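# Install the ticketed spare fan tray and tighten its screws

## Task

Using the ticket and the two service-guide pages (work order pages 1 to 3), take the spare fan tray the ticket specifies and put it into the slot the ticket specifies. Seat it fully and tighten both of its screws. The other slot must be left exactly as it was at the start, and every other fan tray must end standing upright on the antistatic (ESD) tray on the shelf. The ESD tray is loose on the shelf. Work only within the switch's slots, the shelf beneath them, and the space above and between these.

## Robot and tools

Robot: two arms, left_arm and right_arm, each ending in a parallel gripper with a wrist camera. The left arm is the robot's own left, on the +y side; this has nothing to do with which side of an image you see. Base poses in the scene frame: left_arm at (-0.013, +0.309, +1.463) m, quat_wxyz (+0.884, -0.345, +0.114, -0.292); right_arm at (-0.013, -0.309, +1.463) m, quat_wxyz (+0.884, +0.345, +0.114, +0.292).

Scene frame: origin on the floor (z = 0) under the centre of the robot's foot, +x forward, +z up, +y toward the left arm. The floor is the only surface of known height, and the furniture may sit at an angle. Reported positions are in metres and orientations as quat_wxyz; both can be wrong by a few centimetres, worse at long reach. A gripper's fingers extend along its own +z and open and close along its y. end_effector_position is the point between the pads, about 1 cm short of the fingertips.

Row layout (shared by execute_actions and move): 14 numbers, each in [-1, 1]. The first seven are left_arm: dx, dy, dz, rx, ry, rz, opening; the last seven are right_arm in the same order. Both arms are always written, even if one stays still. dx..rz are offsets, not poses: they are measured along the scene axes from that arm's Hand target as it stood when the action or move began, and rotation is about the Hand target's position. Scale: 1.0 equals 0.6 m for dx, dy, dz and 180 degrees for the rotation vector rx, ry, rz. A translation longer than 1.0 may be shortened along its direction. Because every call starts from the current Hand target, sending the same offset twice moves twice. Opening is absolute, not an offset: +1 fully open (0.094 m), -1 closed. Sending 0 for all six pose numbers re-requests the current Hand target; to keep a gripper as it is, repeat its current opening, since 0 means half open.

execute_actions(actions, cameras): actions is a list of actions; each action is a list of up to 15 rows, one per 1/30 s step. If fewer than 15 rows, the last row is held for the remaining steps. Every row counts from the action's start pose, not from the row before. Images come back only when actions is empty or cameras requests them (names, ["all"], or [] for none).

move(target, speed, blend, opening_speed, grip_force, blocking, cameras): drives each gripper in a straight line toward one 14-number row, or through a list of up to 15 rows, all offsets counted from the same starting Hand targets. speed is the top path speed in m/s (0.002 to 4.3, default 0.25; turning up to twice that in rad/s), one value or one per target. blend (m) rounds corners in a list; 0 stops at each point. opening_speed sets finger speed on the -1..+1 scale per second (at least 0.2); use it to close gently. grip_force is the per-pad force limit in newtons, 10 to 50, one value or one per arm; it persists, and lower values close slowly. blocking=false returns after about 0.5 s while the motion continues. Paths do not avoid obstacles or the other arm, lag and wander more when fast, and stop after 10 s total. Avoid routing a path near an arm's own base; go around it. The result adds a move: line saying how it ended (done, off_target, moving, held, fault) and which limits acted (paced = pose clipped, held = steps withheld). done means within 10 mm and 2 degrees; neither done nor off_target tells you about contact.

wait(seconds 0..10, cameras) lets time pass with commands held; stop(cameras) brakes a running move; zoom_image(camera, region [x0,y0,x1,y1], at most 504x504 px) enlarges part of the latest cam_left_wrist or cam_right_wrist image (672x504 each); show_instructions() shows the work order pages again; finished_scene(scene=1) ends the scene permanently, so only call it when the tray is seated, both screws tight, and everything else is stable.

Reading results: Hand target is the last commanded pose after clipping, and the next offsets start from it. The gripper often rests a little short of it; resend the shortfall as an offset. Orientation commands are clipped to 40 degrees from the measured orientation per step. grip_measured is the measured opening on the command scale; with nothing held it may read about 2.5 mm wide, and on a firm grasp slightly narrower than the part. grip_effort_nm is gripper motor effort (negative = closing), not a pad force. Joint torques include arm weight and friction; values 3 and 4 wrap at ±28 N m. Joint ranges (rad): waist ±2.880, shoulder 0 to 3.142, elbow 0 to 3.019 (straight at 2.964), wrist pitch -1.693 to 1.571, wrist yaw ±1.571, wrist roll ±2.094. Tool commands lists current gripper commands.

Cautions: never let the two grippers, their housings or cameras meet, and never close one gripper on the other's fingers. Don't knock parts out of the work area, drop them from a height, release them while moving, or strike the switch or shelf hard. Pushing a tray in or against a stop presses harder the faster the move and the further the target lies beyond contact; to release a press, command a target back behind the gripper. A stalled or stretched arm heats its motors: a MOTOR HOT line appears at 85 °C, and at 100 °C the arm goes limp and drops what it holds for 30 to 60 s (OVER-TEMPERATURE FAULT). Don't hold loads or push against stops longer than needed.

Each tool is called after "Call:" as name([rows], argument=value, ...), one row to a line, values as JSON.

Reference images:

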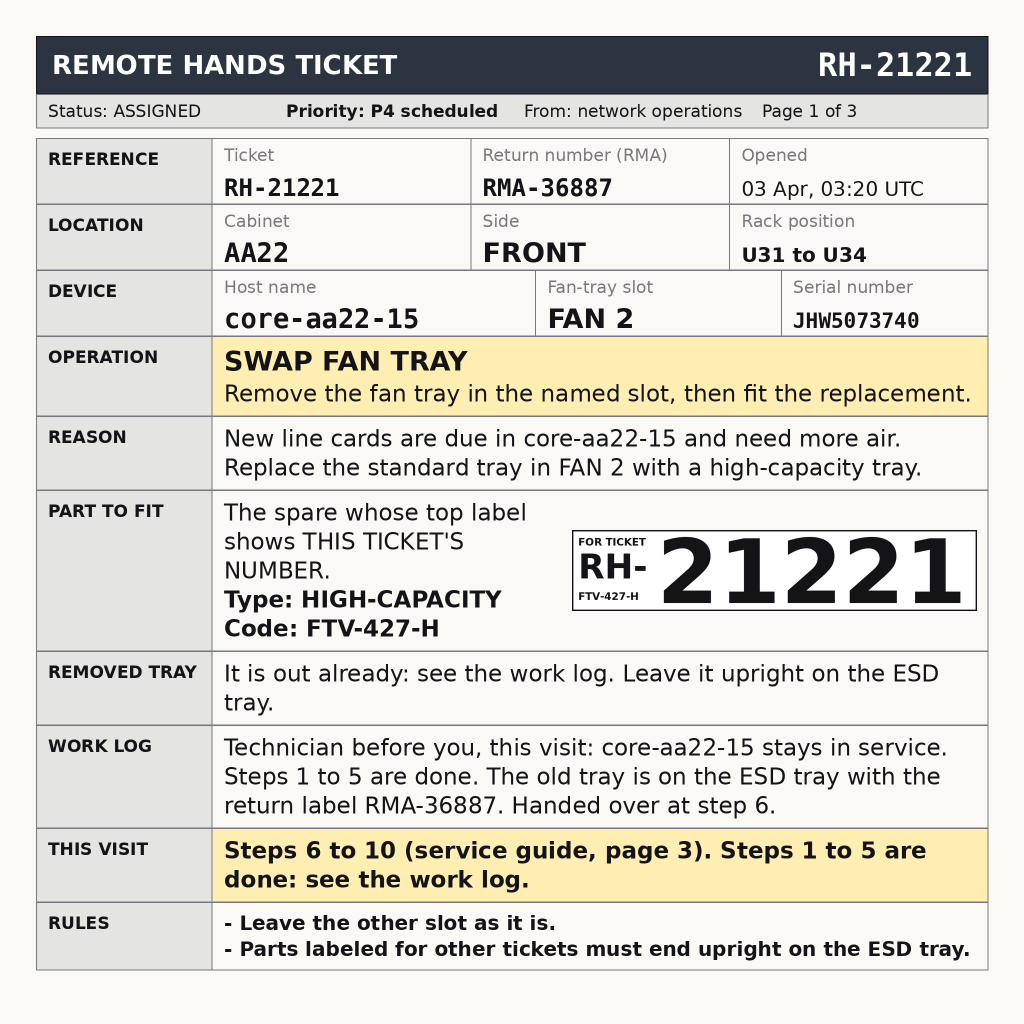

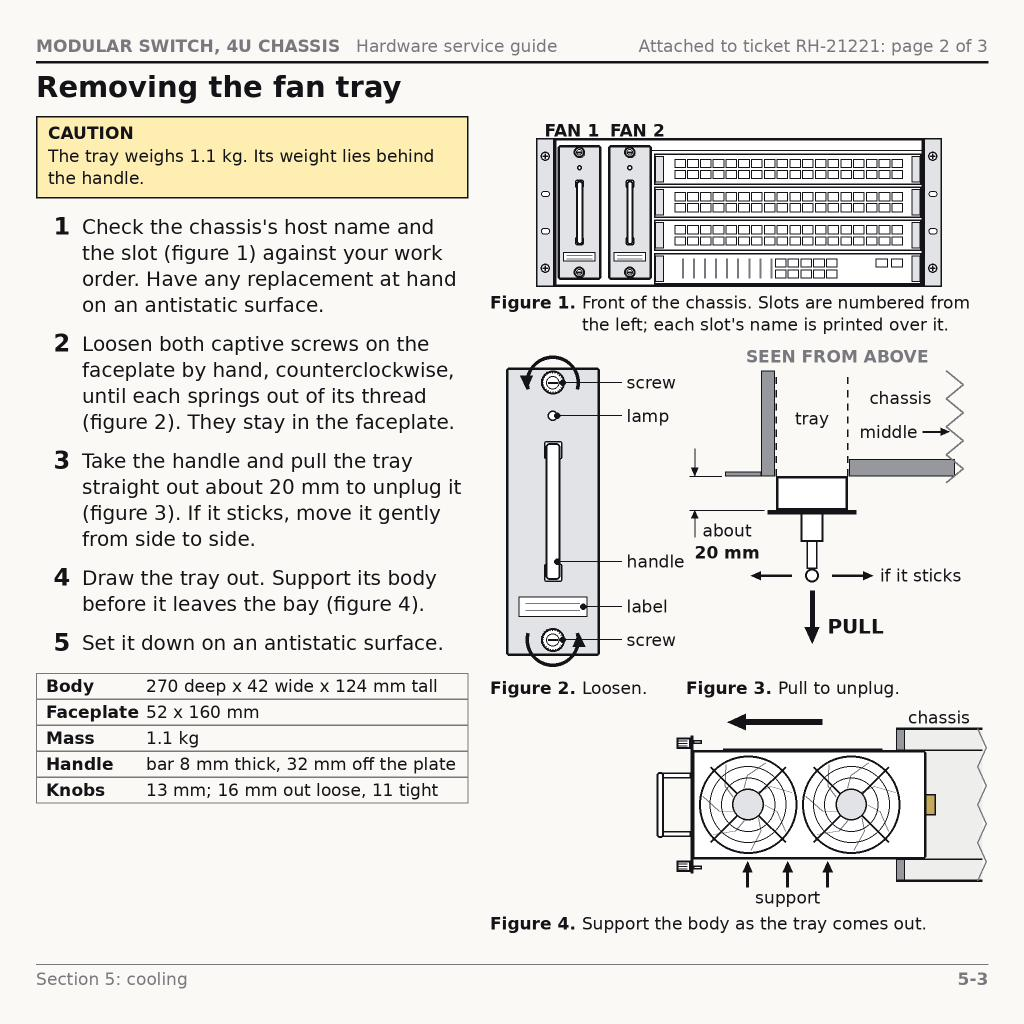

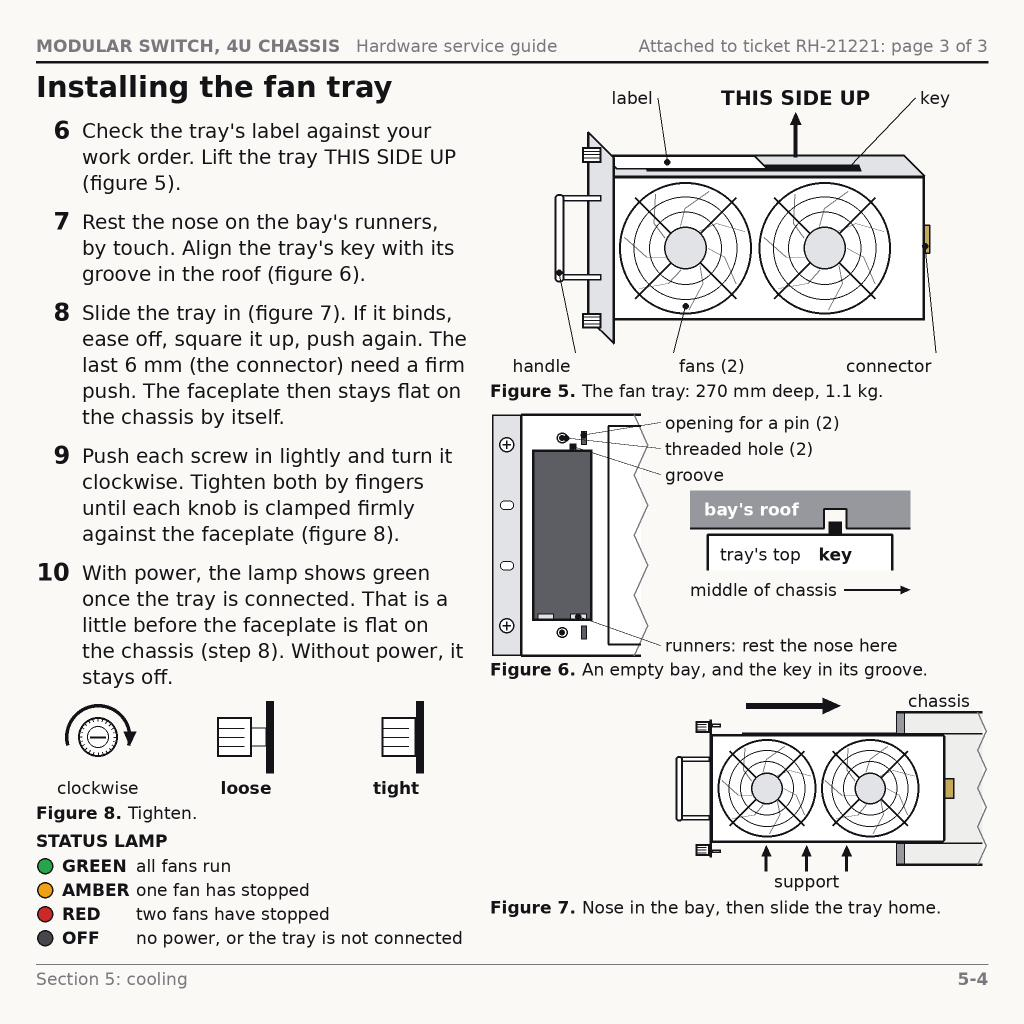

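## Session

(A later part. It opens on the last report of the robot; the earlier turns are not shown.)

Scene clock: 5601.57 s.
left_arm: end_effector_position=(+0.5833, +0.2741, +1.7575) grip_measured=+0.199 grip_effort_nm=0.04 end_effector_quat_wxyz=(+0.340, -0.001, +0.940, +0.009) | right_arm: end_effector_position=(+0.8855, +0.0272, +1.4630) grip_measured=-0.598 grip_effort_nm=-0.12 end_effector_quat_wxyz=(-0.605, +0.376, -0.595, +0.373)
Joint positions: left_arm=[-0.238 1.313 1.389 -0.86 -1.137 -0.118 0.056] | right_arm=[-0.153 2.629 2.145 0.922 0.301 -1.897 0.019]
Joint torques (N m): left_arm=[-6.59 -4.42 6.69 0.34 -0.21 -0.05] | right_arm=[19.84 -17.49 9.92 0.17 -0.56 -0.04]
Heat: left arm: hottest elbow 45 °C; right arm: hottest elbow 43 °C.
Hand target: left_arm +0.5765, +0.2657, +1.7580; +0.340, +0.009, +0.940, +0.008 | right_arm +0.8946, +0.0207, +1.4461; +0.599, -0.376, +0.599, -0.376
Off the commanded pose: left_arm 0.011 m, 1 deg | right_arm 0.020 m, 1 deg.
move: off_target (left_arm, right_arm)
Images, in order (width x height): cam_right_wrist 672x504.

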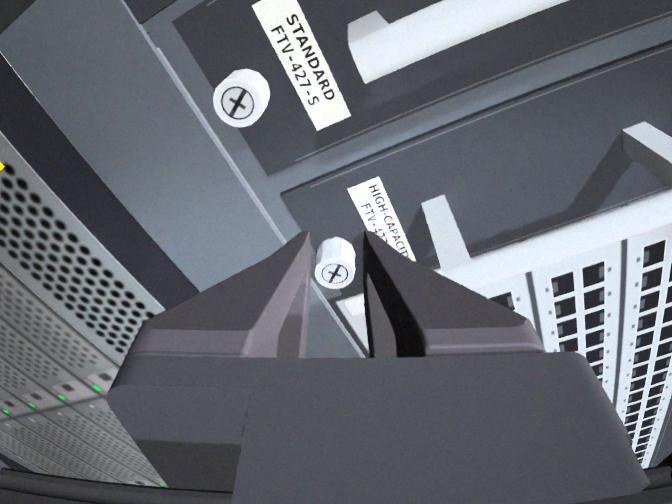

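Call:
move([
  [0,0,0,0,0,0,0.2,0,0,0,0,0,0,-0.9],
  [0,0,0,0,0,0,0.2,0.011,0,0.0,0,0,0,-0.9],
], speed=0.05, cameras=["cam_right_wrist"])

Scene clock: 5617.97 s.
left_arm: end_effector_position=(+0.5833, +0.2741, +1.7575) grip_measured=+0.199 grip_effort_nm=0.05 end_effector_quat_wxyz=(+0.340, -0.001, +0.940, +0.009) | right_arm: end_effector_position=(+0.8875, +0.0280, +1.4628) grip_measured=-0.758 grip_effort_nm=-1.04 end_effector_quat_wxyz=(-0.605, +0.375, -0.595, +0.373)
Joint positions: left_arm=[-0.238 1.313 1.389 -0.86 -1.137 -0.118 0.056] | right_arm=[-0.153 2.637 2.159 0.916 0.303 -1.897 0.011]
Joint torques (N m): left_arm=[-6.48 -4.25 6.63 0.46 -0.22 -0.04] | right_arm=[19.66 -17.2 11.19 -0.46 -0.7 -0.03]
Heat: left arm: hottest elbow 44 °C; right arm: hottest elbow 42 °C.
Hand target: left_arm +0.5765, +0.2657, +1.7580; +0.340, +0.009, +0.940, +0.008 | right_arm +0.9013, +0.0207, +1.4461; +0.599, -0.376, +0.599, -0.376
Off the commanded pose: left_arm 0.011 m, 1 deg | right_arm 0.023 m, 1 deg.
move: off_target (left_arm, right_arm)
Images, in order (width x height): cam_right_wrist 672x504.

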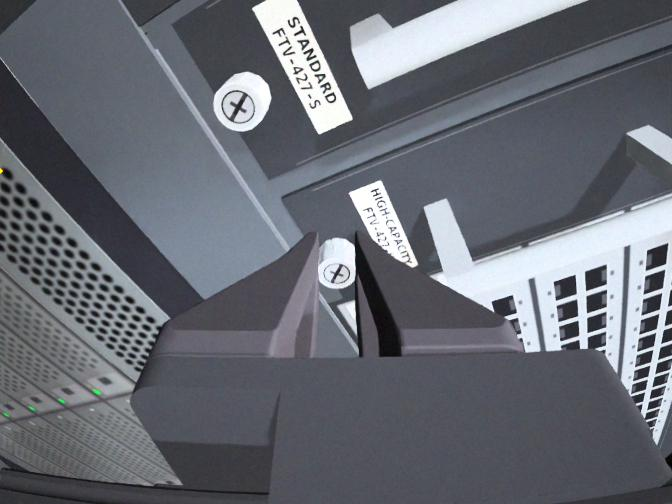

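Call:
move([
  [0,0,0,0,0,0,0.2,0.004,0,0.0,0.6,0,0,-0.9],
  [0,0,0,0,0,0,0.2,0.006,0,0.0,-0.78,0,0,-0.9],
], speed=0.5, cameras=["cam_right_wrist"])

Scene clock: 5632.07 s.
left_arm: end_effector_position=(+0.5833, +0.2741, +1.7575) grip_measured=+0.199 grip_effort_nm=0.05 end_effector_quat_wxyz=(+0.340, -0.001, +0.940, +0.009) | right_arm: end_effector_position=(+0.8882, +0.0236, +1.4578) grip_measured=-0.758 grip_effort_nm=-1.04 end_effector_quat_wxyz=(+0.157, +0.690, +0.147, +0.691)
Joint positions: left_arm=[-0.238 1.313 1.389 -0.86 -1.137 -0.118 0.056] | right_arm=[-0.157 2.646 2.169 0.928 0.318 1.924 0.011]
Joint torques (N m): left_arm=[-7.06 -4.42 6.72 0.42 -0.22 -0.05] | right_arm=[19.84 -17.49 11.69 -1.4 -1.34 -0.03]
Heat: left arm: hottest elbow 44 °C; right arm: hottest elbow 44 °C.
Hand target: left_arm +0.5765, +0.2657, +1.7580; +0.340, +0.009, +0.940, +0.008 | right_arm +0.9049, +0.0205, +1.4462; +0.151, +0.691, +0.151, +0.691
Off the commanded pose: left_arm 0.011 m, 1 deg | right_arm 0.021 m, 1 deg.
move: off_target (left_arm, right_arm)
Images, in order (width x height): cam_right_wrist 672x504.

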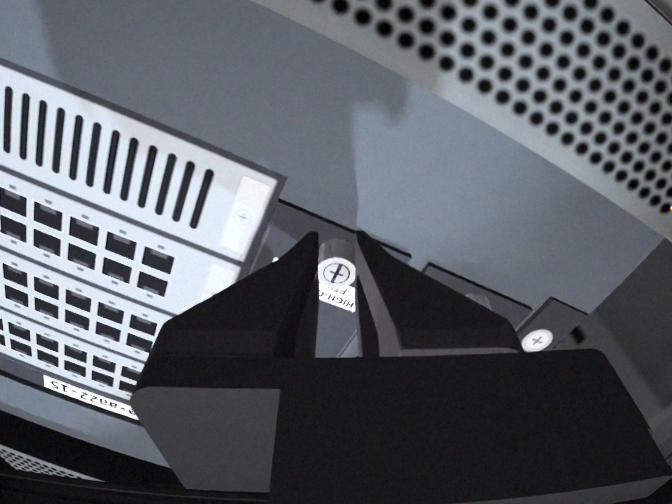

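Call:
move(target=[0,0,0,0,0,0,0.2,0,0,0,0,0,0,-0.6], opening_speed=0.5, cameras=["cam_right_wrist"])

Scene clock: 5638.40 s.
left_arm: end_effector_position=(+0.5833, +0.2741, +1.7575) grip_measured=+0.199 grip_effort_nm=0.05 end_effector_quat_wxyz=(+0.340, -0.001, +0.940, +0.009) | right_arm: end_effector_position=(+0.8923, +0.0255, +1.4590) grip_measured=-0.603 grip_effort_nm=0.09 end_effector_quat_wxyz=(+0.152, +0.688, +0.153, +0.693)
Joint positions: left_arm=[-0.238 1.313 1.389 -0.86 -1.137 -0.118 0.056] | right_arm=[-0.159 2.649 2.185 0.904 0.304 1.928 0.019]
Joint torques (N m): left_arm=[-6.42 -4.48 6.69 0.47 -0.2 0.01] | right_arm=[20.13 -17.55 11.15 -0.61 -0.78 -0.07]
Heat: left arm: hottest elbow 44 °C; right arm: hottest elbow 45 °C.
Hand target: left_arm +0.5765, +0.2657, +1.7580; +0.340, +0.009, +0.940, +0.008 | right_arm +0.9048, +0.0207, +1.4462; +0.151, +0.691, +0.151, +0.691
Off the commanded pose: left_arm 0.011 m, 1 deg | right_arm 0.019 m, 0 deg.
move: off_target (left_arm, right_arm)
Images, in order (width x height): cam_right_wrist 672x504.

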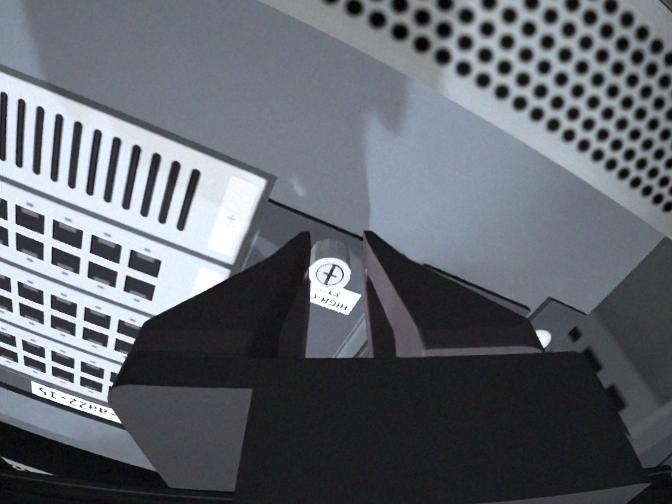

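Call:
move([
  [0,0,0,0,0,0,0.2,-0.006,0,0.003,-0.6,0,0,-0.6],
  [0,0,0,0,0,0,0.2,-0.008,0.003,0.006,0.78,0,0,-0.6],
], speed=0.5, cameras=["cam_right_wrist"])

Call:
zoom_image(camera="cam_right_wrist", region=[280, 180, 400, 300])

Scene clock: 5657.03 s.
left_arm: end_effector_position=(+0.5833, +0.2741, +1.7575) grip_measured=+0.199 grip_effort_nm=0.05 end_effector_quat_wxyz=(+0.340, -0.001, +0.940, +0.009) | right_arm: end_effector_position=(+0.8929, +0.0171, +1.4542) grip_measured=-0.601 grip_effort_nm=0.03 end_effector_quat_wxyz=(-0.601, +0.355, -0.613, +0.370)
Joint positions: left_arm=[-0.238 1.313 1.389 -0.86 -1.137 -0.118 0.056] | right_arm=[-0.164 2.651 2.186 0.921 0.329 -1.859 0.019]
Joint torques (N m): left_arm=[-6.77 -4.42 6.61 0.42 -0.22 -0.01] | right_arm=[21.13 -18.2 9.78 -0.84 -1.61 -0.38]
Heat: left arm: hottest elbow 44 °C; right arm: hottest elbow 46 °C.
Hand target: left_arm +0.5765, +0.2657, +1.7580; +0.340, +0.009, +0.940, +0.008 | right_arm +0.9000, +0.0225, +1.4497; +0.599, -0.376, +0.599, -0.376
Off the commanded pose: left_arm 0.011 m, 1 deg | right_arm 0.010 m, 3 deg.
move: off_target (left_arm, right_arm)
Images, in order (width x height): cam_right_wrist 672x504.

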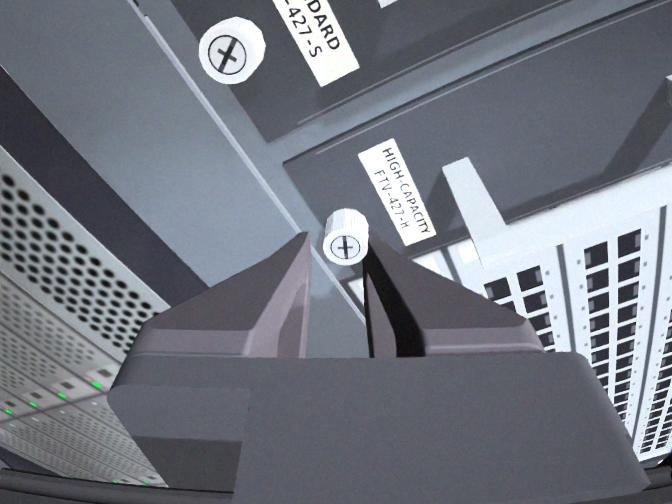

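Scaled by 4.200 from the camera's 672x504 image, which has a finer 960x720 frame.

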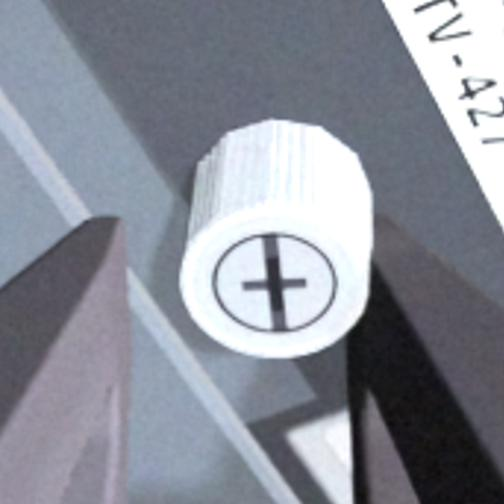

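Call:
move([
  [0,0,0,0,0,0,0.2,-0.15,0,0,0,0,0,-0.6],
  [0,0,0,0,0,0,0.2,-0.124,-0.152,0.044,0.85,0,0,-0.6],
], speed=0.3)

Call:
move(target=[0,0,0,0,0,0,0.2,0,0,0,0,0,0,0.4], cameras=["cam_right_wrist"])

Call:
zoom_image(camera="cam_right_wrist", region=[270, 240, 370, 365])

Scene clock: 5696.87 s.
left_arm: end_effector_position=(+0.5833, +0.2741, +1.7575) grip_measured=+0.199 grip_effort_nm=0.05 end_effector_quat_wxyz=(+0.340, -0.001, +0.940, +0.009) | right_arm: end_effector_position=(+0.8163, -0.0483, +1.4811) grip_measured=-0.601 grip_effort_nm=0.02 end_effector_quat_wxyz=(+0.505, +0.487, +0.509, +0.499)
Joint positions: left_arm=[-0.238 1.313 1.389 -0.86 -1.137 -0.118 0.056] | right_arm=[-0.179 2.341 1.63 1.141 0.276 0.774 0.019]
Joint torques (N m): left_arm=[-6.71 -4.13 6.71 0.51 -0.21 -0.05] | right_arm=[16.62 -18.67 5.61 0.02 -0.55 -0.11]
Heat: left arm: hottest elbow 44 °C; right arm: hottest elbow 45 °C.
Hand target: left_arm +0.5765, +0.2657, +1.7580; +0.340, +0.009, +0.940, +0.008 | right_arm +0.8257, -0.0687, +1.4762; +0.505, +0.495, +0.505, +0.494
Off the commanded pose: left_arm 0.011 m, 1 deg | right_arm 0.023 m, 1 deg.
move: off_target (left_arm, right_arm)

Scene clock: 5697.50 s.
left_arm: end_effector_position=(+0.5833, +0.2741, +1.7575) grip_measured=+0.199 grip_effort_nm=0.05 end_effector_quat_wxyz=(+0.340, -0.001, +0.940, +0.009) | right_arm: end_effector_position=(+0.8163, -0.0482, +1.4812) grip_measured=+0.397 grip_effort_nm=0.09 end_effector_quat_wxyz=(+0.505, +0.487, +0.508, +0.499)
Joint positions: left_arm=[-0.238 1.313 1.389 -0.86 -1.137 -0.118 0.056] | right_arm=[-0.179 2.341 1.63 1.141 0.275 0.774 0.066]
Joint torques (N m): left_arm=[-6.77 -4.31 6.68 0.46 -0.2 -0.04] | right_arm=[16.62 -18.67 5.61 0.02 -0.54 -0.11]
Heat: left arm: hottest elbow 44 °C; right arm: hottest elbow 45 °C.
Hand target: left_arm +0.5765, +0.2657, +1.7580; +0.340, +0.009, +0.940, +0.008 | right_arm +0.8257, -0.0687, +1.4763; +0.505, +0.495, +0.505, +0.494
Off the commanded pose: left_arm 0.011 m, 1 deg | right_arm 0.023 m, 1 deg.
move: off_target (left_arm, right_arm)
Images, in order (width x height): cam_right_wrist 672x504.

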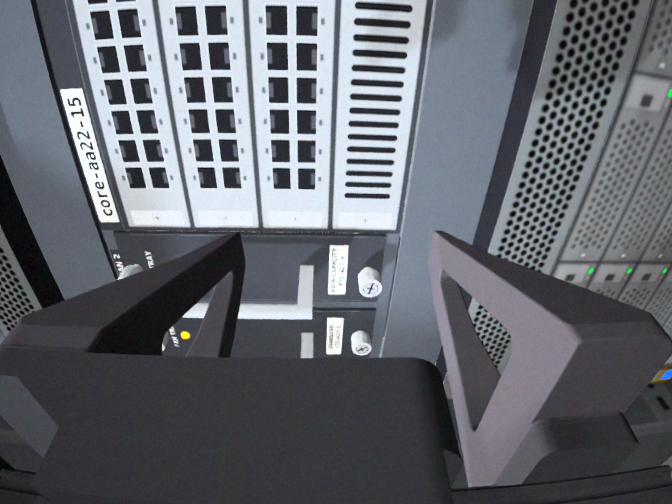

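Scaled by 4.032 from the camera's 672x504 image, which has a finer 960x720 frame.

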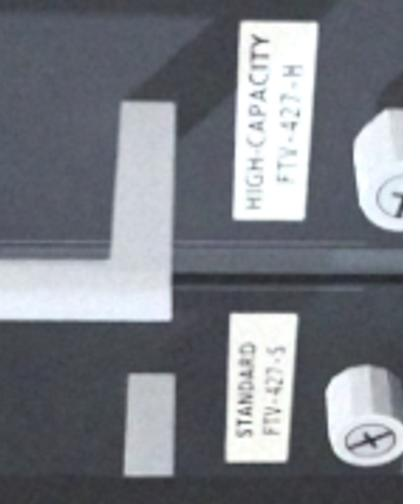

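Call:
zoom_image(camera="cam_right_wrist", region=[310, 235, 400, 365])

Scaled by 3.877 from the camera's 672x504 image, which has a finer 960x720 frame.

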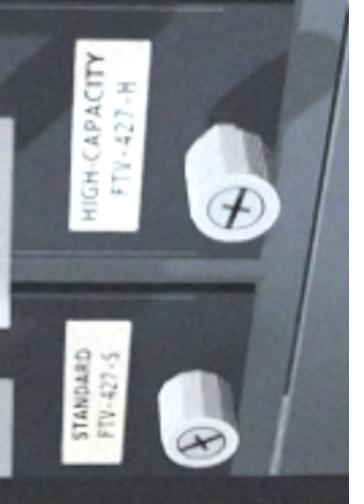

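Call:
move([
  [0,0,0,0,0,0,0.2,-0.05,0.05,-0.0218,-0.6,0,0,-0.5],
  [0,0,0,0,0,0,0.2,0.018,0.1562,-0.0223,-0.85,0,0,-0.5],
], speed=0.3, blend=[0.03, 0])

Call:
move(target=[0,0,0,0,0,0,0.2,0.0579,-0.0075,-0.018,0,0,0,-0.5], speed=0.1)

Call:
move(target=[0,0,0,0,0,0,0.2,0.037,0.0005,-0.010,0,0,0,-0.5], speed=0.03, cameras=["cam_right_wrist"])

Scene clock: 5757.53 s.
left_arm: end_effector_position=(+0.5833, +0.2741, +1.7575) grip_measured=+0.199 grip_effort_nm=0.05 end_effector_quat_wxyz=(+0.340, -0.001, +0.940, +0.009) | right_arm: end_effector_position=(+0.8371, +0.0051, +1.4561) grip_measured=-0.498 grip_effort_nm=-0.11 end_effector_quat_wxyz=(-0.596, +0.370, -0.605, +0.376)
Joint positions: left_arm=[-0.238 1.313 1.389 -0.86 -1.137 -0.118 0.056] | right_arm=[-0.153 2.519 1.87 1.094 0.331 -1.896 0.024]
Joint torques (N m): left_arm=[-6.65 -4.37 6.71 0.5 -0.22 -0.02] | right_arm=[22.24 -16.38 8.85 0.09 -0.23 -0.22]
Heat: left arm: hottest elbow 44 °C; right arm: hottest elbow 41 °C.
Hand target: left_arm +0.5765, +0.2657, +1.7580; +0.340, +0.009, +0.940, +0.008 | right_arm +0.8365, +0.0249, +1.4627; +0.599, -0.376, +0.599, -0.376
Off the commanded pose: left_arm 0.011 m, 1 deg | right_arm 0.021 m, 1 deg.
move: off_target (left_arm, right_arm)

Scene clock: 5758.77 s.
left_arm: end_effector_position=(+0.5833, +0.2741, +1.7575) grip_measured=+0.199 grip_effort_nm=0.05 end_effector_quat_wxyz=(+0.340, -0.001, +0.940, +0.009) | right_arm: end_effector_position=(+0.8654, +0.0189, +1.4596) grip_measured=-0.498 grip_effort_nm=-0.11 end_effector_quat_wxyz=(-0.601, +0.375, -0.599, +0.374)
Joint positions: left_arm=[-0.238 1.313 1.389 -0.86 -1.137 -0.118 0.056] | right_arm=[-0.153 2.579 2.022 0.995 0.314 -1.897 0.024]
Joint torques (N m): left_arm=[-6.53 -4.37 6.76 0.47 -0.23 -0.04] | right_arm=[20.48 -17.26 9.57 0.09 -0.56 -0.1]
Heat: left arm: hottest elbow 44 °C; right arm: hottest elbow 41 °C.
Hand target: left_arm +0.5765, +0.2657, +1.7580; +0.340, +0.009, +0.940, +0.008 | right_arm +0.8713, +0.0203, +1.4521; +0.599, -0.376, +0.599, -0.376
Off the commanded pose: left_arm 0.011 m, 1 deg | right_arm 0.010 m, 0 deg.
move: off_target (left_arm)

Scene clock: 5760.20 s.
left_arm: end_effector_position=(+0.5833, +0.2741, +1.7575) grip_measured=+0.199 grip_effort_nm=0.05 end_effector_quat_wxyz=(+0.340, -0.001, +0.940, +0.009) | right_arm: end_effector_position=(+0.8841, +0.0275, +1.4625) grip_measured=-0.498 grip_effort_nm=-0.12 end_effector_quat_wxyz=(-0.605, +0.376, -0.595, +0.372)
Joint positions: left_arm=[-0.238 1.313 1.389 -0.86 -1.137 -0.118 0.056] | right_arm=[-0.153 2.627 2.138 0.926 0.302 -1.897 0.024]
Joint torques (N m): left_arm=[-6.65 -4.19 6.68 0.46 -0.24 -0.03] | right_arm=[19.84 -17.49 9.96 0.1 -0.56 -0.05]
Heat: left arm: hottest elbow 44 °C; right arm: hottest elbow 41 °C.
Hand target: left_arm +0.5765, +0.2657, +1.7580; +0.340, +0.009, +0.940, +0.008 | right_arm +0.8935, +0.0207, +1.4459; +0.599, -0.376, +0.599, -0.376
Off the commanded pose: left_arm 0.011 m, 1 deg | right_arm 0.020 m, 1 deg.
move: off_target (left_arm, right_arm)
Images, in order (width x height): cam_right_wrist 672x504.

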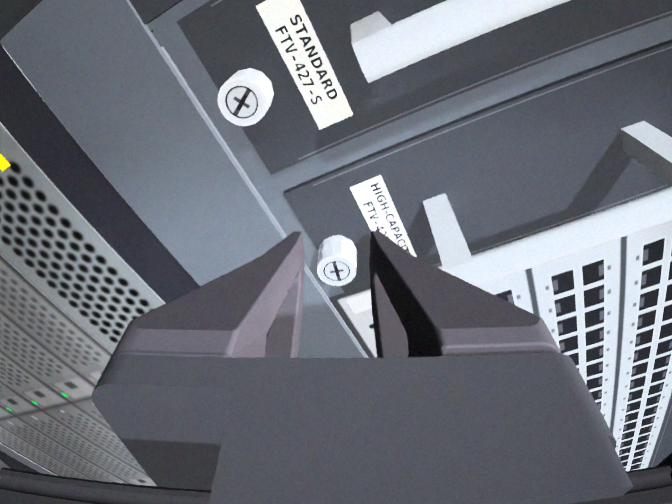

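Call:
move([
  [0,0,0,0,0,0,0.2,0,0,0,0,0,0,-0.95],
  [0,0,0,0,0,0,0.2,0.022,0,0.003,0,0,0,-0.95],
], speed=0.05, cameras=["cam_right_wrist"])

Call:
zoom_image(camera="cam_right_wrist", region=[280, 180, 400, 300])

Scene clock: 5771.57 s.
left_arm: end_effector_position=(+0.5833, +0.2741, +1.7575) grip_measured=+0.199 grip_effort_nm=0.05 end_effector_quat_wxyz=(+0.340, -0.001, +0.940, +0.009) | right_arm: end_effector_position=(+0.8872, +0.0280, +1.4618) grip_measured=-0.763 grip_effort_nm=-1.04 end_effector_quat_wxyz=(-0.603, +0.374, -0.597, +0.374)
Joint positions: left_arm=[-0.238 1.313 1.389 -0.86 -1.137 -0.118 0.056] | right_arm=[-0.153 2.64 2.163 0.918 0.308 -1.897 0.011]
Joint torques (N m): left_arm=[-6.95 -4.42 6.65 0.42 -0.21 -0.03] | right_arm=[19.6 -17.2 12.4 -1.11 -0.96 -0.03]
Heat: left arm: hottest elbow 44 °C; right arm: hottest elbow 42 °C.
Hand target: left_arm +0.5765, +0.2657, +1.7580; +0.340, +0.009, +0.940, +0.008 | right_arm +0.9066, +0.0207, +1.4477; +0.599, -0.376, +0.599, -0.376
Off the commanded pose: left_arm 0.011 m, 1 deg | right_arm 0.025 m, 1 deg.
move: off_target (left_arm, right_arm)
Images, in order (width x height): cam_right_wrist 672x504.

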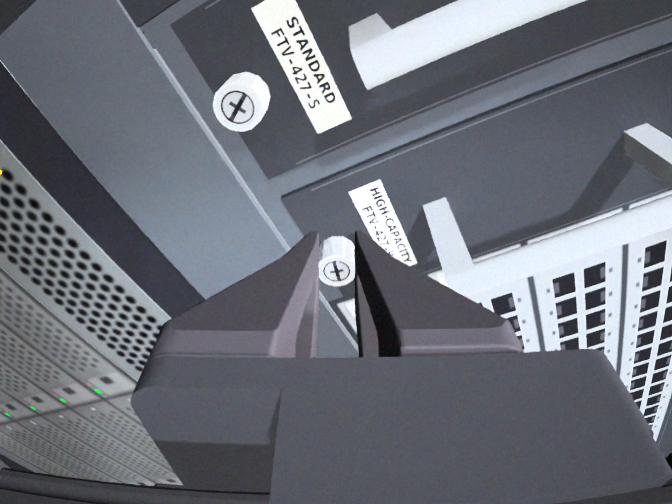

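Scaled by 4.200 from the camera's 672x504 image, which has a finer 960x720 frame.

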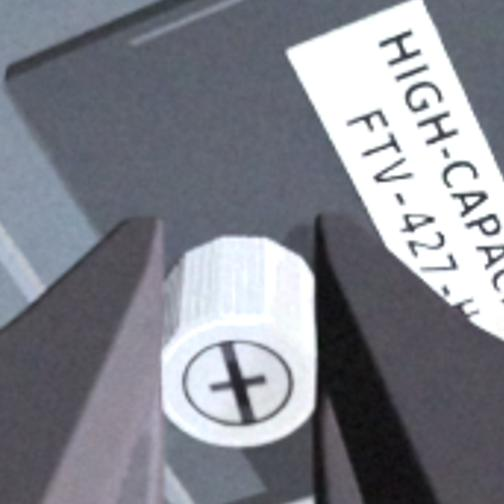

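Call:
move([
  [0,0,0,0,0,0,0.2,0.003,0,0.0,0.6,0,0,-0.95],
  [0,0,0,0,0,0,0.2,0.006,0.004,0.004,-0.78,0,0,-0.95],
], speed=0.5, cameras=["cam_right_wrist"])

Call:
zoom_image(camera="cam_right_wrist", region=[280, 180, 400, 300])

Scene clock: 5785.67 s.
left_arm: end_effector_position=(+0.5833, +0.2741, +1.7575) grip_measured=+0.199 grip_effort_nm=0.05 end_effector_quat_wxyz=(+0.340, -0.001, +0.940, +0.009) | right_arm: end_effector_position=(+0.8874, +0.0237, +1.4575) grip_measured=-0.763 grip_effort_nm=-1.04 end_effector_quat_wxyz=(+0.160, +0.691, +0.142, +0.690)
Joint positions: left_arm=[-0.238 1.313 1.389 -0.86 -1.137 -0.118 0.056] | right_arm=[-0.155 2.652 2.175 0.936 0.328 1.924 0.011]
Joint torques (N m): left_arm=[-6.83 -4.42 6.63 0.46 -0.19 -0.02] | right_arm=[20.01 -17.49 12.96 -2.36 -1.64 -0.05]
Heat: left arm: hottest elbow 44 °C; right arm: hottest elbow 45 °C.
Hand target: left_arm +0.5765, +0.2657, +1.7580; +0.340, +0.009, +0.940, +0.008 | right_arm +0.9102, +0.0232, +1.4500; +0.151, +0.691, +0.151, +0.691
Off the commanded pose: left_arm 0.011 m, 1 deg | right_arm 0.024 m, 1 deg.
move: off_target (left_arm, right_arm)
Images, in order (width x height): cam_right_wrist 672x504.

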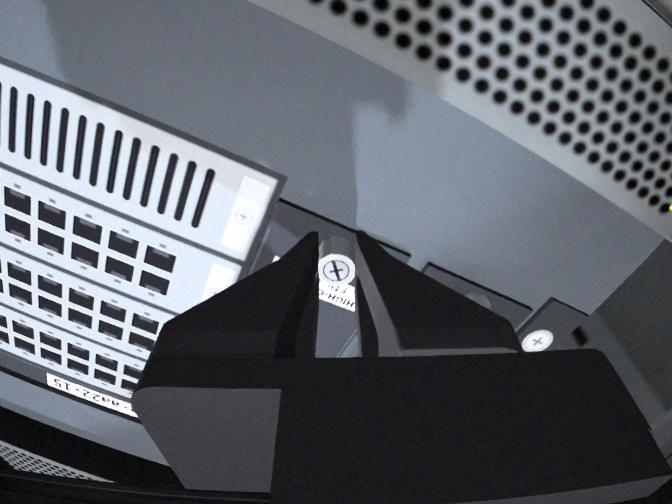

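Scaled by 4.200 from the camera's 672x504 image, which has a finer 960x720 frame.

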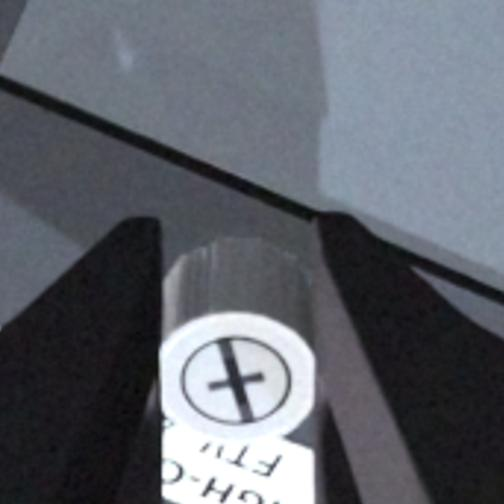

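Call:
move(target=[0,0,0,0,0,0,0.2,-0.023,0,0,0,0,0,-0.5], speed=0.2, cameras=["cam_right_wrist"])

Call:
zoom_image(camera="cam_right_wrist", region=[280, 180, 400, 300])

Scene clock: 5800.77 s.
left_arm: end_effector_position=(+0.5833, +0.2741, +1.7575) grip_measured=+0.199 grip_effort_nm=0.05 end_effector_quat_wxyz=(+0.340, -0.001, +0.940, +0.009) | right_arm: end_effector_position=(+0.8918, +0.0279, +1.4581) grip_measured=-0.502 grip_effort_nm=0.09 end_effector_quat_wxyz=(+0.151, +0.689, +0.155, +0.692)
Joint positions: left_arm=[-0.238 1.313 1.389 -0.86 -1.137 -0.118 0.056] | right_arm=[-0.157 2.652 2.189 0.899 0.306 1.926 0.023]
Joint torques (N m): left_arm=[-6.89 -4.6 6.75 0.38 -0.24 -0.03] | right_arm=[20.66 -18.67 8.53 0.34 -0.55 -0.09]
Heat: left arm: hottest elbow 44 °C; right arm: hottest elbow 48 °C.
Hand target: left_arm +0.5765, +0.2657, +1.7580; +0.340, +0.009, +0.940, +0.008 | right_arm +0.8963, +0.0232, +1.4501; +0.151, +0.691, +0.151, +0.691
Off the commanded pose: left_arm 0.011 m, 1 deg | right_arm 0.010 m, 1 deg.
move: off_target (left_arm)
Images, in order (width x height): cam_right_wrist 672x504.

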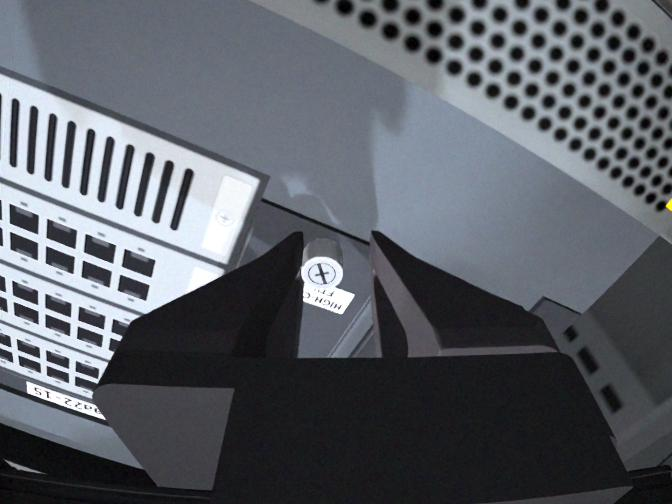

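Scaled by 4.200 from the camera's 672x504 image, which has a finer 960x720 frame.

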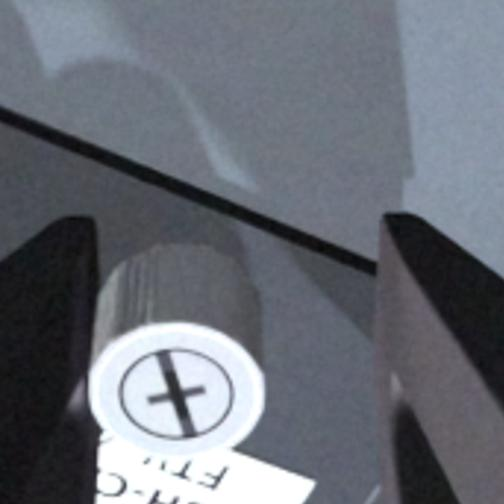

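Call:
move([
  [0,0,0,0,0,0,0.2,-0.14,0,0,0,0,0,-0.5],
  [0,0,0,0,0,0,0.2,-0.118,-0.153,0.043,-0.36,0,0,-0.5],
], speed=0.3)

Call:
move(target=[0,0,0,0,0,0,0.2,0,0,0,0,0,0,0.4], cameras=["cam_right_wrist"])

Call:
zoom_image(camera="cam_right_wrist", region=[310, 235, 400, 365])

Scene clock: 5821.37 s.
left_arm: end_effector_position=(+0.5833, +0.2741, +1.7575) grip_measured=+0.199 grip_effort_nm=0.05 end_effector_quat_wxyz=(+0.340, -0.001, +0.940, +0.009) | right_arm: end_effector_position=(+0.8177, -0.0500, +1.4808) grip_measured=-0.502 grip_effort_nm=0.09 end_effector_quat_wxyz=(+0.489, +0.503, +0.495, +0.514)
Joint positions: left_arm=[-0.238 1.313 1.389 -0.86 -1.137 -0.118 0.056] | right_arm=[-0.181 2.337 1.63 1.134 0.275 0.837 0.023]
Joint torques (N m): left_arm=[-6.95 -4.42 6.74 0.35 -0.2 -0.01] | right_arm=[16.73 -18.37 5.67 0.28 -0.55 -0.36]
Heat: left arm: hottest elbow 44 °C; right arm: hottest elbow 45 °C.
Hand target: left_arm +0.5765, +0.2657, +1.7580; +0.340, +0.009, +0.940, +0.008 | right_arm +0.8257, -0.0687, +1.4762; +0.498, +0.503, +0.497, +0.503
Off the commanded pose: left_arm 0.011 m, 1 deg | right_arm 0.021 m, 2 deg.
move: off_target (left_arm, right_arm)

Scene clock: 5821.97 s.
left_arm: end_effector_position=(+0.5833, +0.2741, +1.7575) grip_measured=+0.199 grip_effort_nm=0.05 end_effector_quat_wxyz=(+0.340, -0.001, +0.940, +0.009) | right_arm: end_effector_position=(+0.8177, -0.0499, +1.4809) grip_measured=+0.397 grip_effort_nm=0.10 end_effector_quat_wxyz=(+0.489, +0.502, +0.495, +0.514)
Joint positions: left_arm=[-0.238 1.313 1.389 -0.86 -1.137 -0.118 0.056] | right_arm=[-0.181 2.337 1.63 1.134 0.274 0.836 0.066]
Joint torques (N m): left_arm=[-6.42 -4.66 6.65 0.35 -0.2 -0.04] | right_arm=[16.79 -18.37 5.65 0.29 -0.54 -0.36]
Heat: left arm: hottest elbow 44 °C; right arm: hottest elbow 45 °C.
Hand target: left_arm +0.5765, +0.2657, +1.7580; +0.340, +0.009, +0.940, +0.008 | right_arm +0.8257, -0.0687, +1.4762; +0.498, +0.502, +0.497, +0.503
Off the commanded pose: left_arm 0.011 m, 1 deg | right_arm 0.021 m, 2 deg.
move: off_target (left_arm, right_arm)
Images, in order (width x height): cam_right_wrist 672x504.

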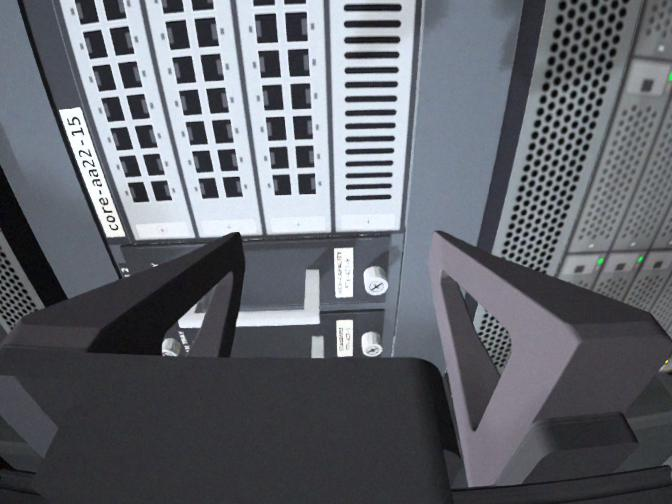

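Scaled by 3.877 from the camera's 672x504 image, which has a finer 960x720 frame.

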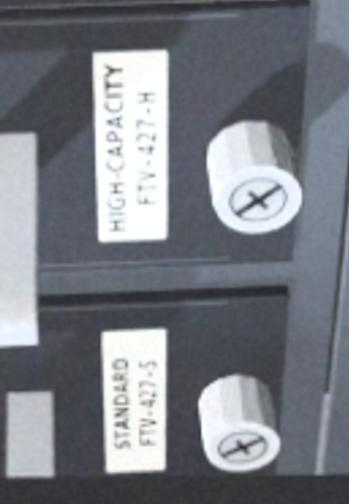

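Call:
move([
  [0,0,0,0,0,0,0.2,-0.05,0.05,-0.0218,-0.6,0,0,-0.5],
  [0,0,0,0,0,0,0.2,0.018,0.1562,-0.0223,-0.87,0,0,-0.5],
], speed=0.3, blend=[0.03, 0])

Call:
move(target=[0,0,0,0,0,0,0.2,0.0579,-0.0075,-0.018,0,0,0,-0.5], speed=0.1)

Call:
move(target=[0,0,0,0,0,0,0.2,0.041,0.0005,-0.011,0,0,0,-0.5], speed=0.03, cameras=["cam_right_wrist"])

Call:
zoom_image(camera="cam_right_wrist", region=[280, 180, 400, 300])

Scene clock: 5844.07 s.
left_arm: end_effector_position=(+0.5833, +0.2741, +1.7575) grip_measured=+0.199 grip_effort_nm=0.05 end_effector_quat_wxyz=(+0.340, -0.001, +0.940, +0.009) | right_arm: end_effector_position=(+0.8371, +0.0051, +1.4559) grip_measured=-0.498 grip_effort_nm=-0.12 end_effector_quat_wxyz=(-0.590, +0.380, -0.599, +0.386)
Joint positions: left_arm=[-0.238 1.313 1.389 -0.86 -1.137 -0.118 0.056] | right_arm=[-0.153 2.519 1.87 1.094 0.332 -1.928 0.024]
Joint torques (N m): left_arm=[-6.59 -4.42 6.69 0.44 -0.23 -0.02] | right_arm=[22.3 -16.44 8.88 0.06 -0.23 -0.2]
Heat: left arm: hottest elbow 43 °C; right arm: hottest elbow 43 °C.
Hand target: left_arm +0.5765, +0.2657, +1.7580; +0.340, +0.009, +0.940, +0.008 | right_arm +0.8364, +0.0250, +1.4625; +0.593, -0.385, +0.593, -0.385
Off the commanded pose: left_arm 0.011 m, 1 deg | right_arm 0.021 m, 1 deg.
move: off_target (left_arm, right_arm)

Scene clock: 5845.30 s.
left_arm: end_effector_position=(+0.5833, +0.2741, +1.7575) grip_measured=+0.199 grip_effort_nm=0.05 end_effector_quat_wxyz=(+0.340, -0.001, +0.940, +0.009) | right_arm: end_effector_position=(+0.8653, +0.0189, +1.4592) grip_measured=-0.498 grip_effort_nm=-0.11 end_effector_quat_wxyz=(-0.595, +0.384, -0.594, +0.383)
Joint positions: left_arm=[-0.238 1.313 1.389 -0.86 -1.137 -0.118 0.056] | right_arm=[-0.153 2.579 2.022 0.994 0.315 -1.928 0.024]
Joint torques (N m): left_arm=[-6.59 -4.66 6.74 0.49 -0.21 -0.04] | right_arm=[20.48 -17.14 9.55 0.03 -0.56 -0.1]
Heat: left arm: hottest elbow 43 °C; right arm: hottest elbow 43 °C.
Hand target: left_arm +0.5765, +0.2657, +1.7580; +0.340, +0.009, +0.940, +0.008 | right_arm +0.8712, +0.0205, +1.4517; +0.593, -0.386, +0.593, -0.385
Off the commanded pose: left_arm 0.011 m, 1 deg | right_arm 0.010 m, 0 deg.
move: off_target (left_arm)

Scene clock: 5846.80 s.
left_arm: end_effector_position=(+0.5833, +0.2741, +1.7575) grip_measured=+0.199 grip_effort_nm=0.04 end_effector_quat_wxyz=(+0.340, -0.001, +0.940, +0.009) | right_arm: end_effector_position=(+0.8861, +0.0284, +1.4626) grip_measured=-0.498 grip_effort_nm=-0.11 end_effector_quat_wxyz=(-0.599, +0.386, -0.589, +0.381)
Joint positions: left_arm=[-0.238 1.313 1.389 -0.86 -1.137 -0.118 0.056] | right_arm=[-0.153 2.633 2.151 0.918 0.301 -1.928 0.024]
Joint torques (N m): left_arm=[-6.77 -4.37 6.6 0.5 -0.22 -0.02] | right_arm=[19.66 -17.49 9.98 0.06 -0.56 -0.04]
Heat: left arm: hottest elbow 43 °C; right arm: hottest elbow 43 °C.
Hand target: left_arm +0.5765, +0.2657, +1.7580; +0.340, +0.009, +0.940, +0.008 | right_arm +0.8959, +0.0207, +1.4452; +0.593, -0.385, +0.593, -0.385
Off the commanded pose: left_arm 0.011 m, 1 deg | right_arm 0.021 m, 1 deg.
move: off_target (left_arm, right_arm)
Images, in order (width x height): cam_right_wrist 672x504.

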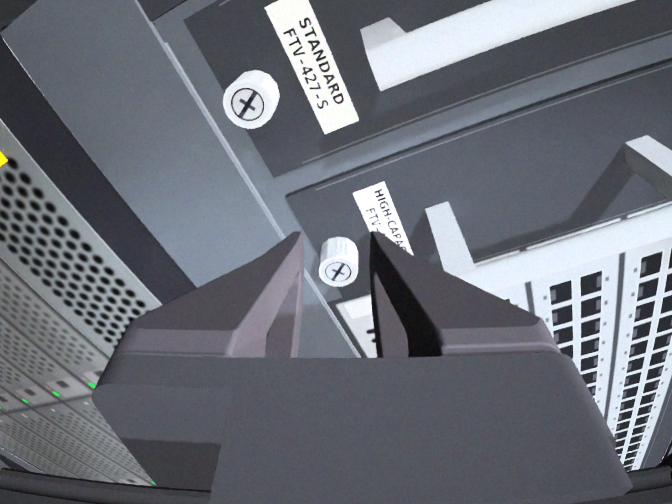

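Scaled by 4.200 from the camera's 672x504 image, which has a finer 960x720 frame.

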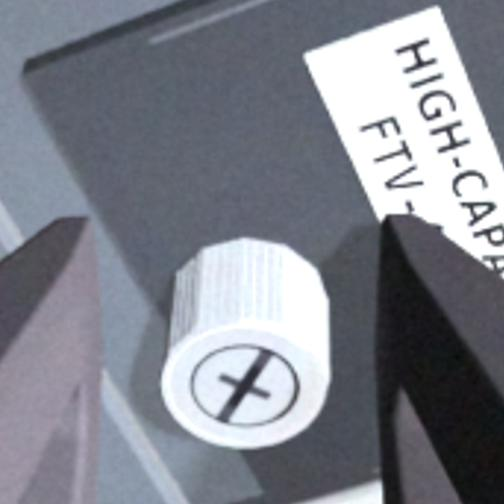

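Call:
move([
  [0,0,0,0,0,0,0.2,0,0,0,0,0,0,-0.95],
  [0,0,0,0,0,0,0.2,0.012,0,0.003,0,0,0,-0.95],
  [0,0,0,0,0,0,0.2,0.015,0,0.003,0.6,0,0,-0.95],
  [0,0,0,0,0,0,0.2,0.015,0.003,0.005,-0.76,0,0,-0.95],
], speed=0.5, cameras=["cam_right_wrist"])

Call:
zoom_image(camera="cam_right_wrist", region=[280, 180, 400, 300])

Scene clock: 5864.80 s.
left_arm: end_effector_position=(+0.5833, +0.2741, +1.7575) grip_measured=+0.199 grip_effort_nm=0.05 end_effector_quat_wxyz=(+0.340, -0.001, +0.940, +0.009) | right_arm: end_effector_position=(+0.8868, +0.0233, +1.4565) grip_measured=-0.767 grip_effort_nm=-1.04 end_effector_quat_wxyz=(+0.147, +0.693, +0.133, +0.693)
Joint positions: left_arm=[-0.238 1.313 1.389 -0.86 -1.137 -0.118 0.056] | right_arm=[-0.157 2.648 2.167 0.936 0.324 1.957 0.011]
Joint torques (N m): left_arm=[-6.65 -4.31 6.71 0.44 -0.22 -0.03] | right_arm=[20.07 -17.55 12.1 -1.74 -1.49 -0.08]
Heat: left arm: hottest elbow 43 °C; right arm: hottest elbow 44 °C.
Hand target: left_arm +0.5765, +0.2657, +1.7580; +0.340, +0.009, +0.940, +0.008 | right_arm +0.9048, +0.0226, +1.4481; +0.140, +0.693, +0.140, +0.693
Off the commanded pose: left_arm 0.011 m, 1 deg | right_arm 0.020 m, 1 deg.
move: off_target (left_arm, right_arm)
Images, in order (width x height): cam_right_wrist 672x504.

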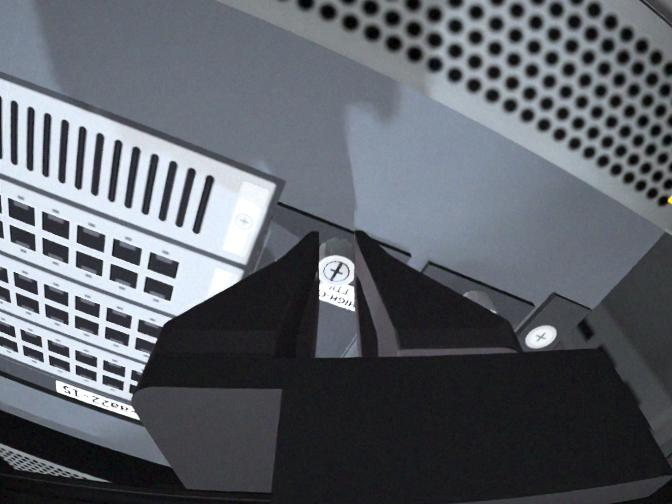

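Scaled by 4.200 from the camera's 672x504 image, which has a finer 960x720 frame.

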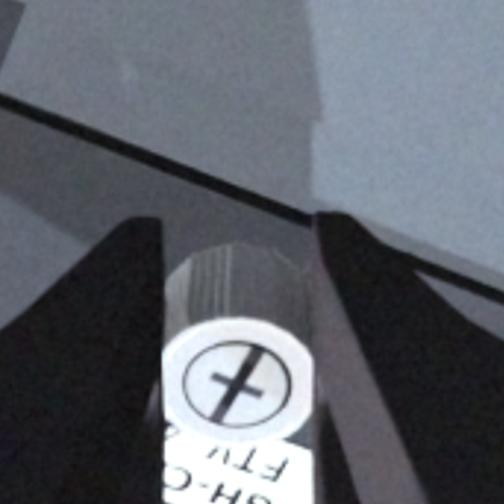

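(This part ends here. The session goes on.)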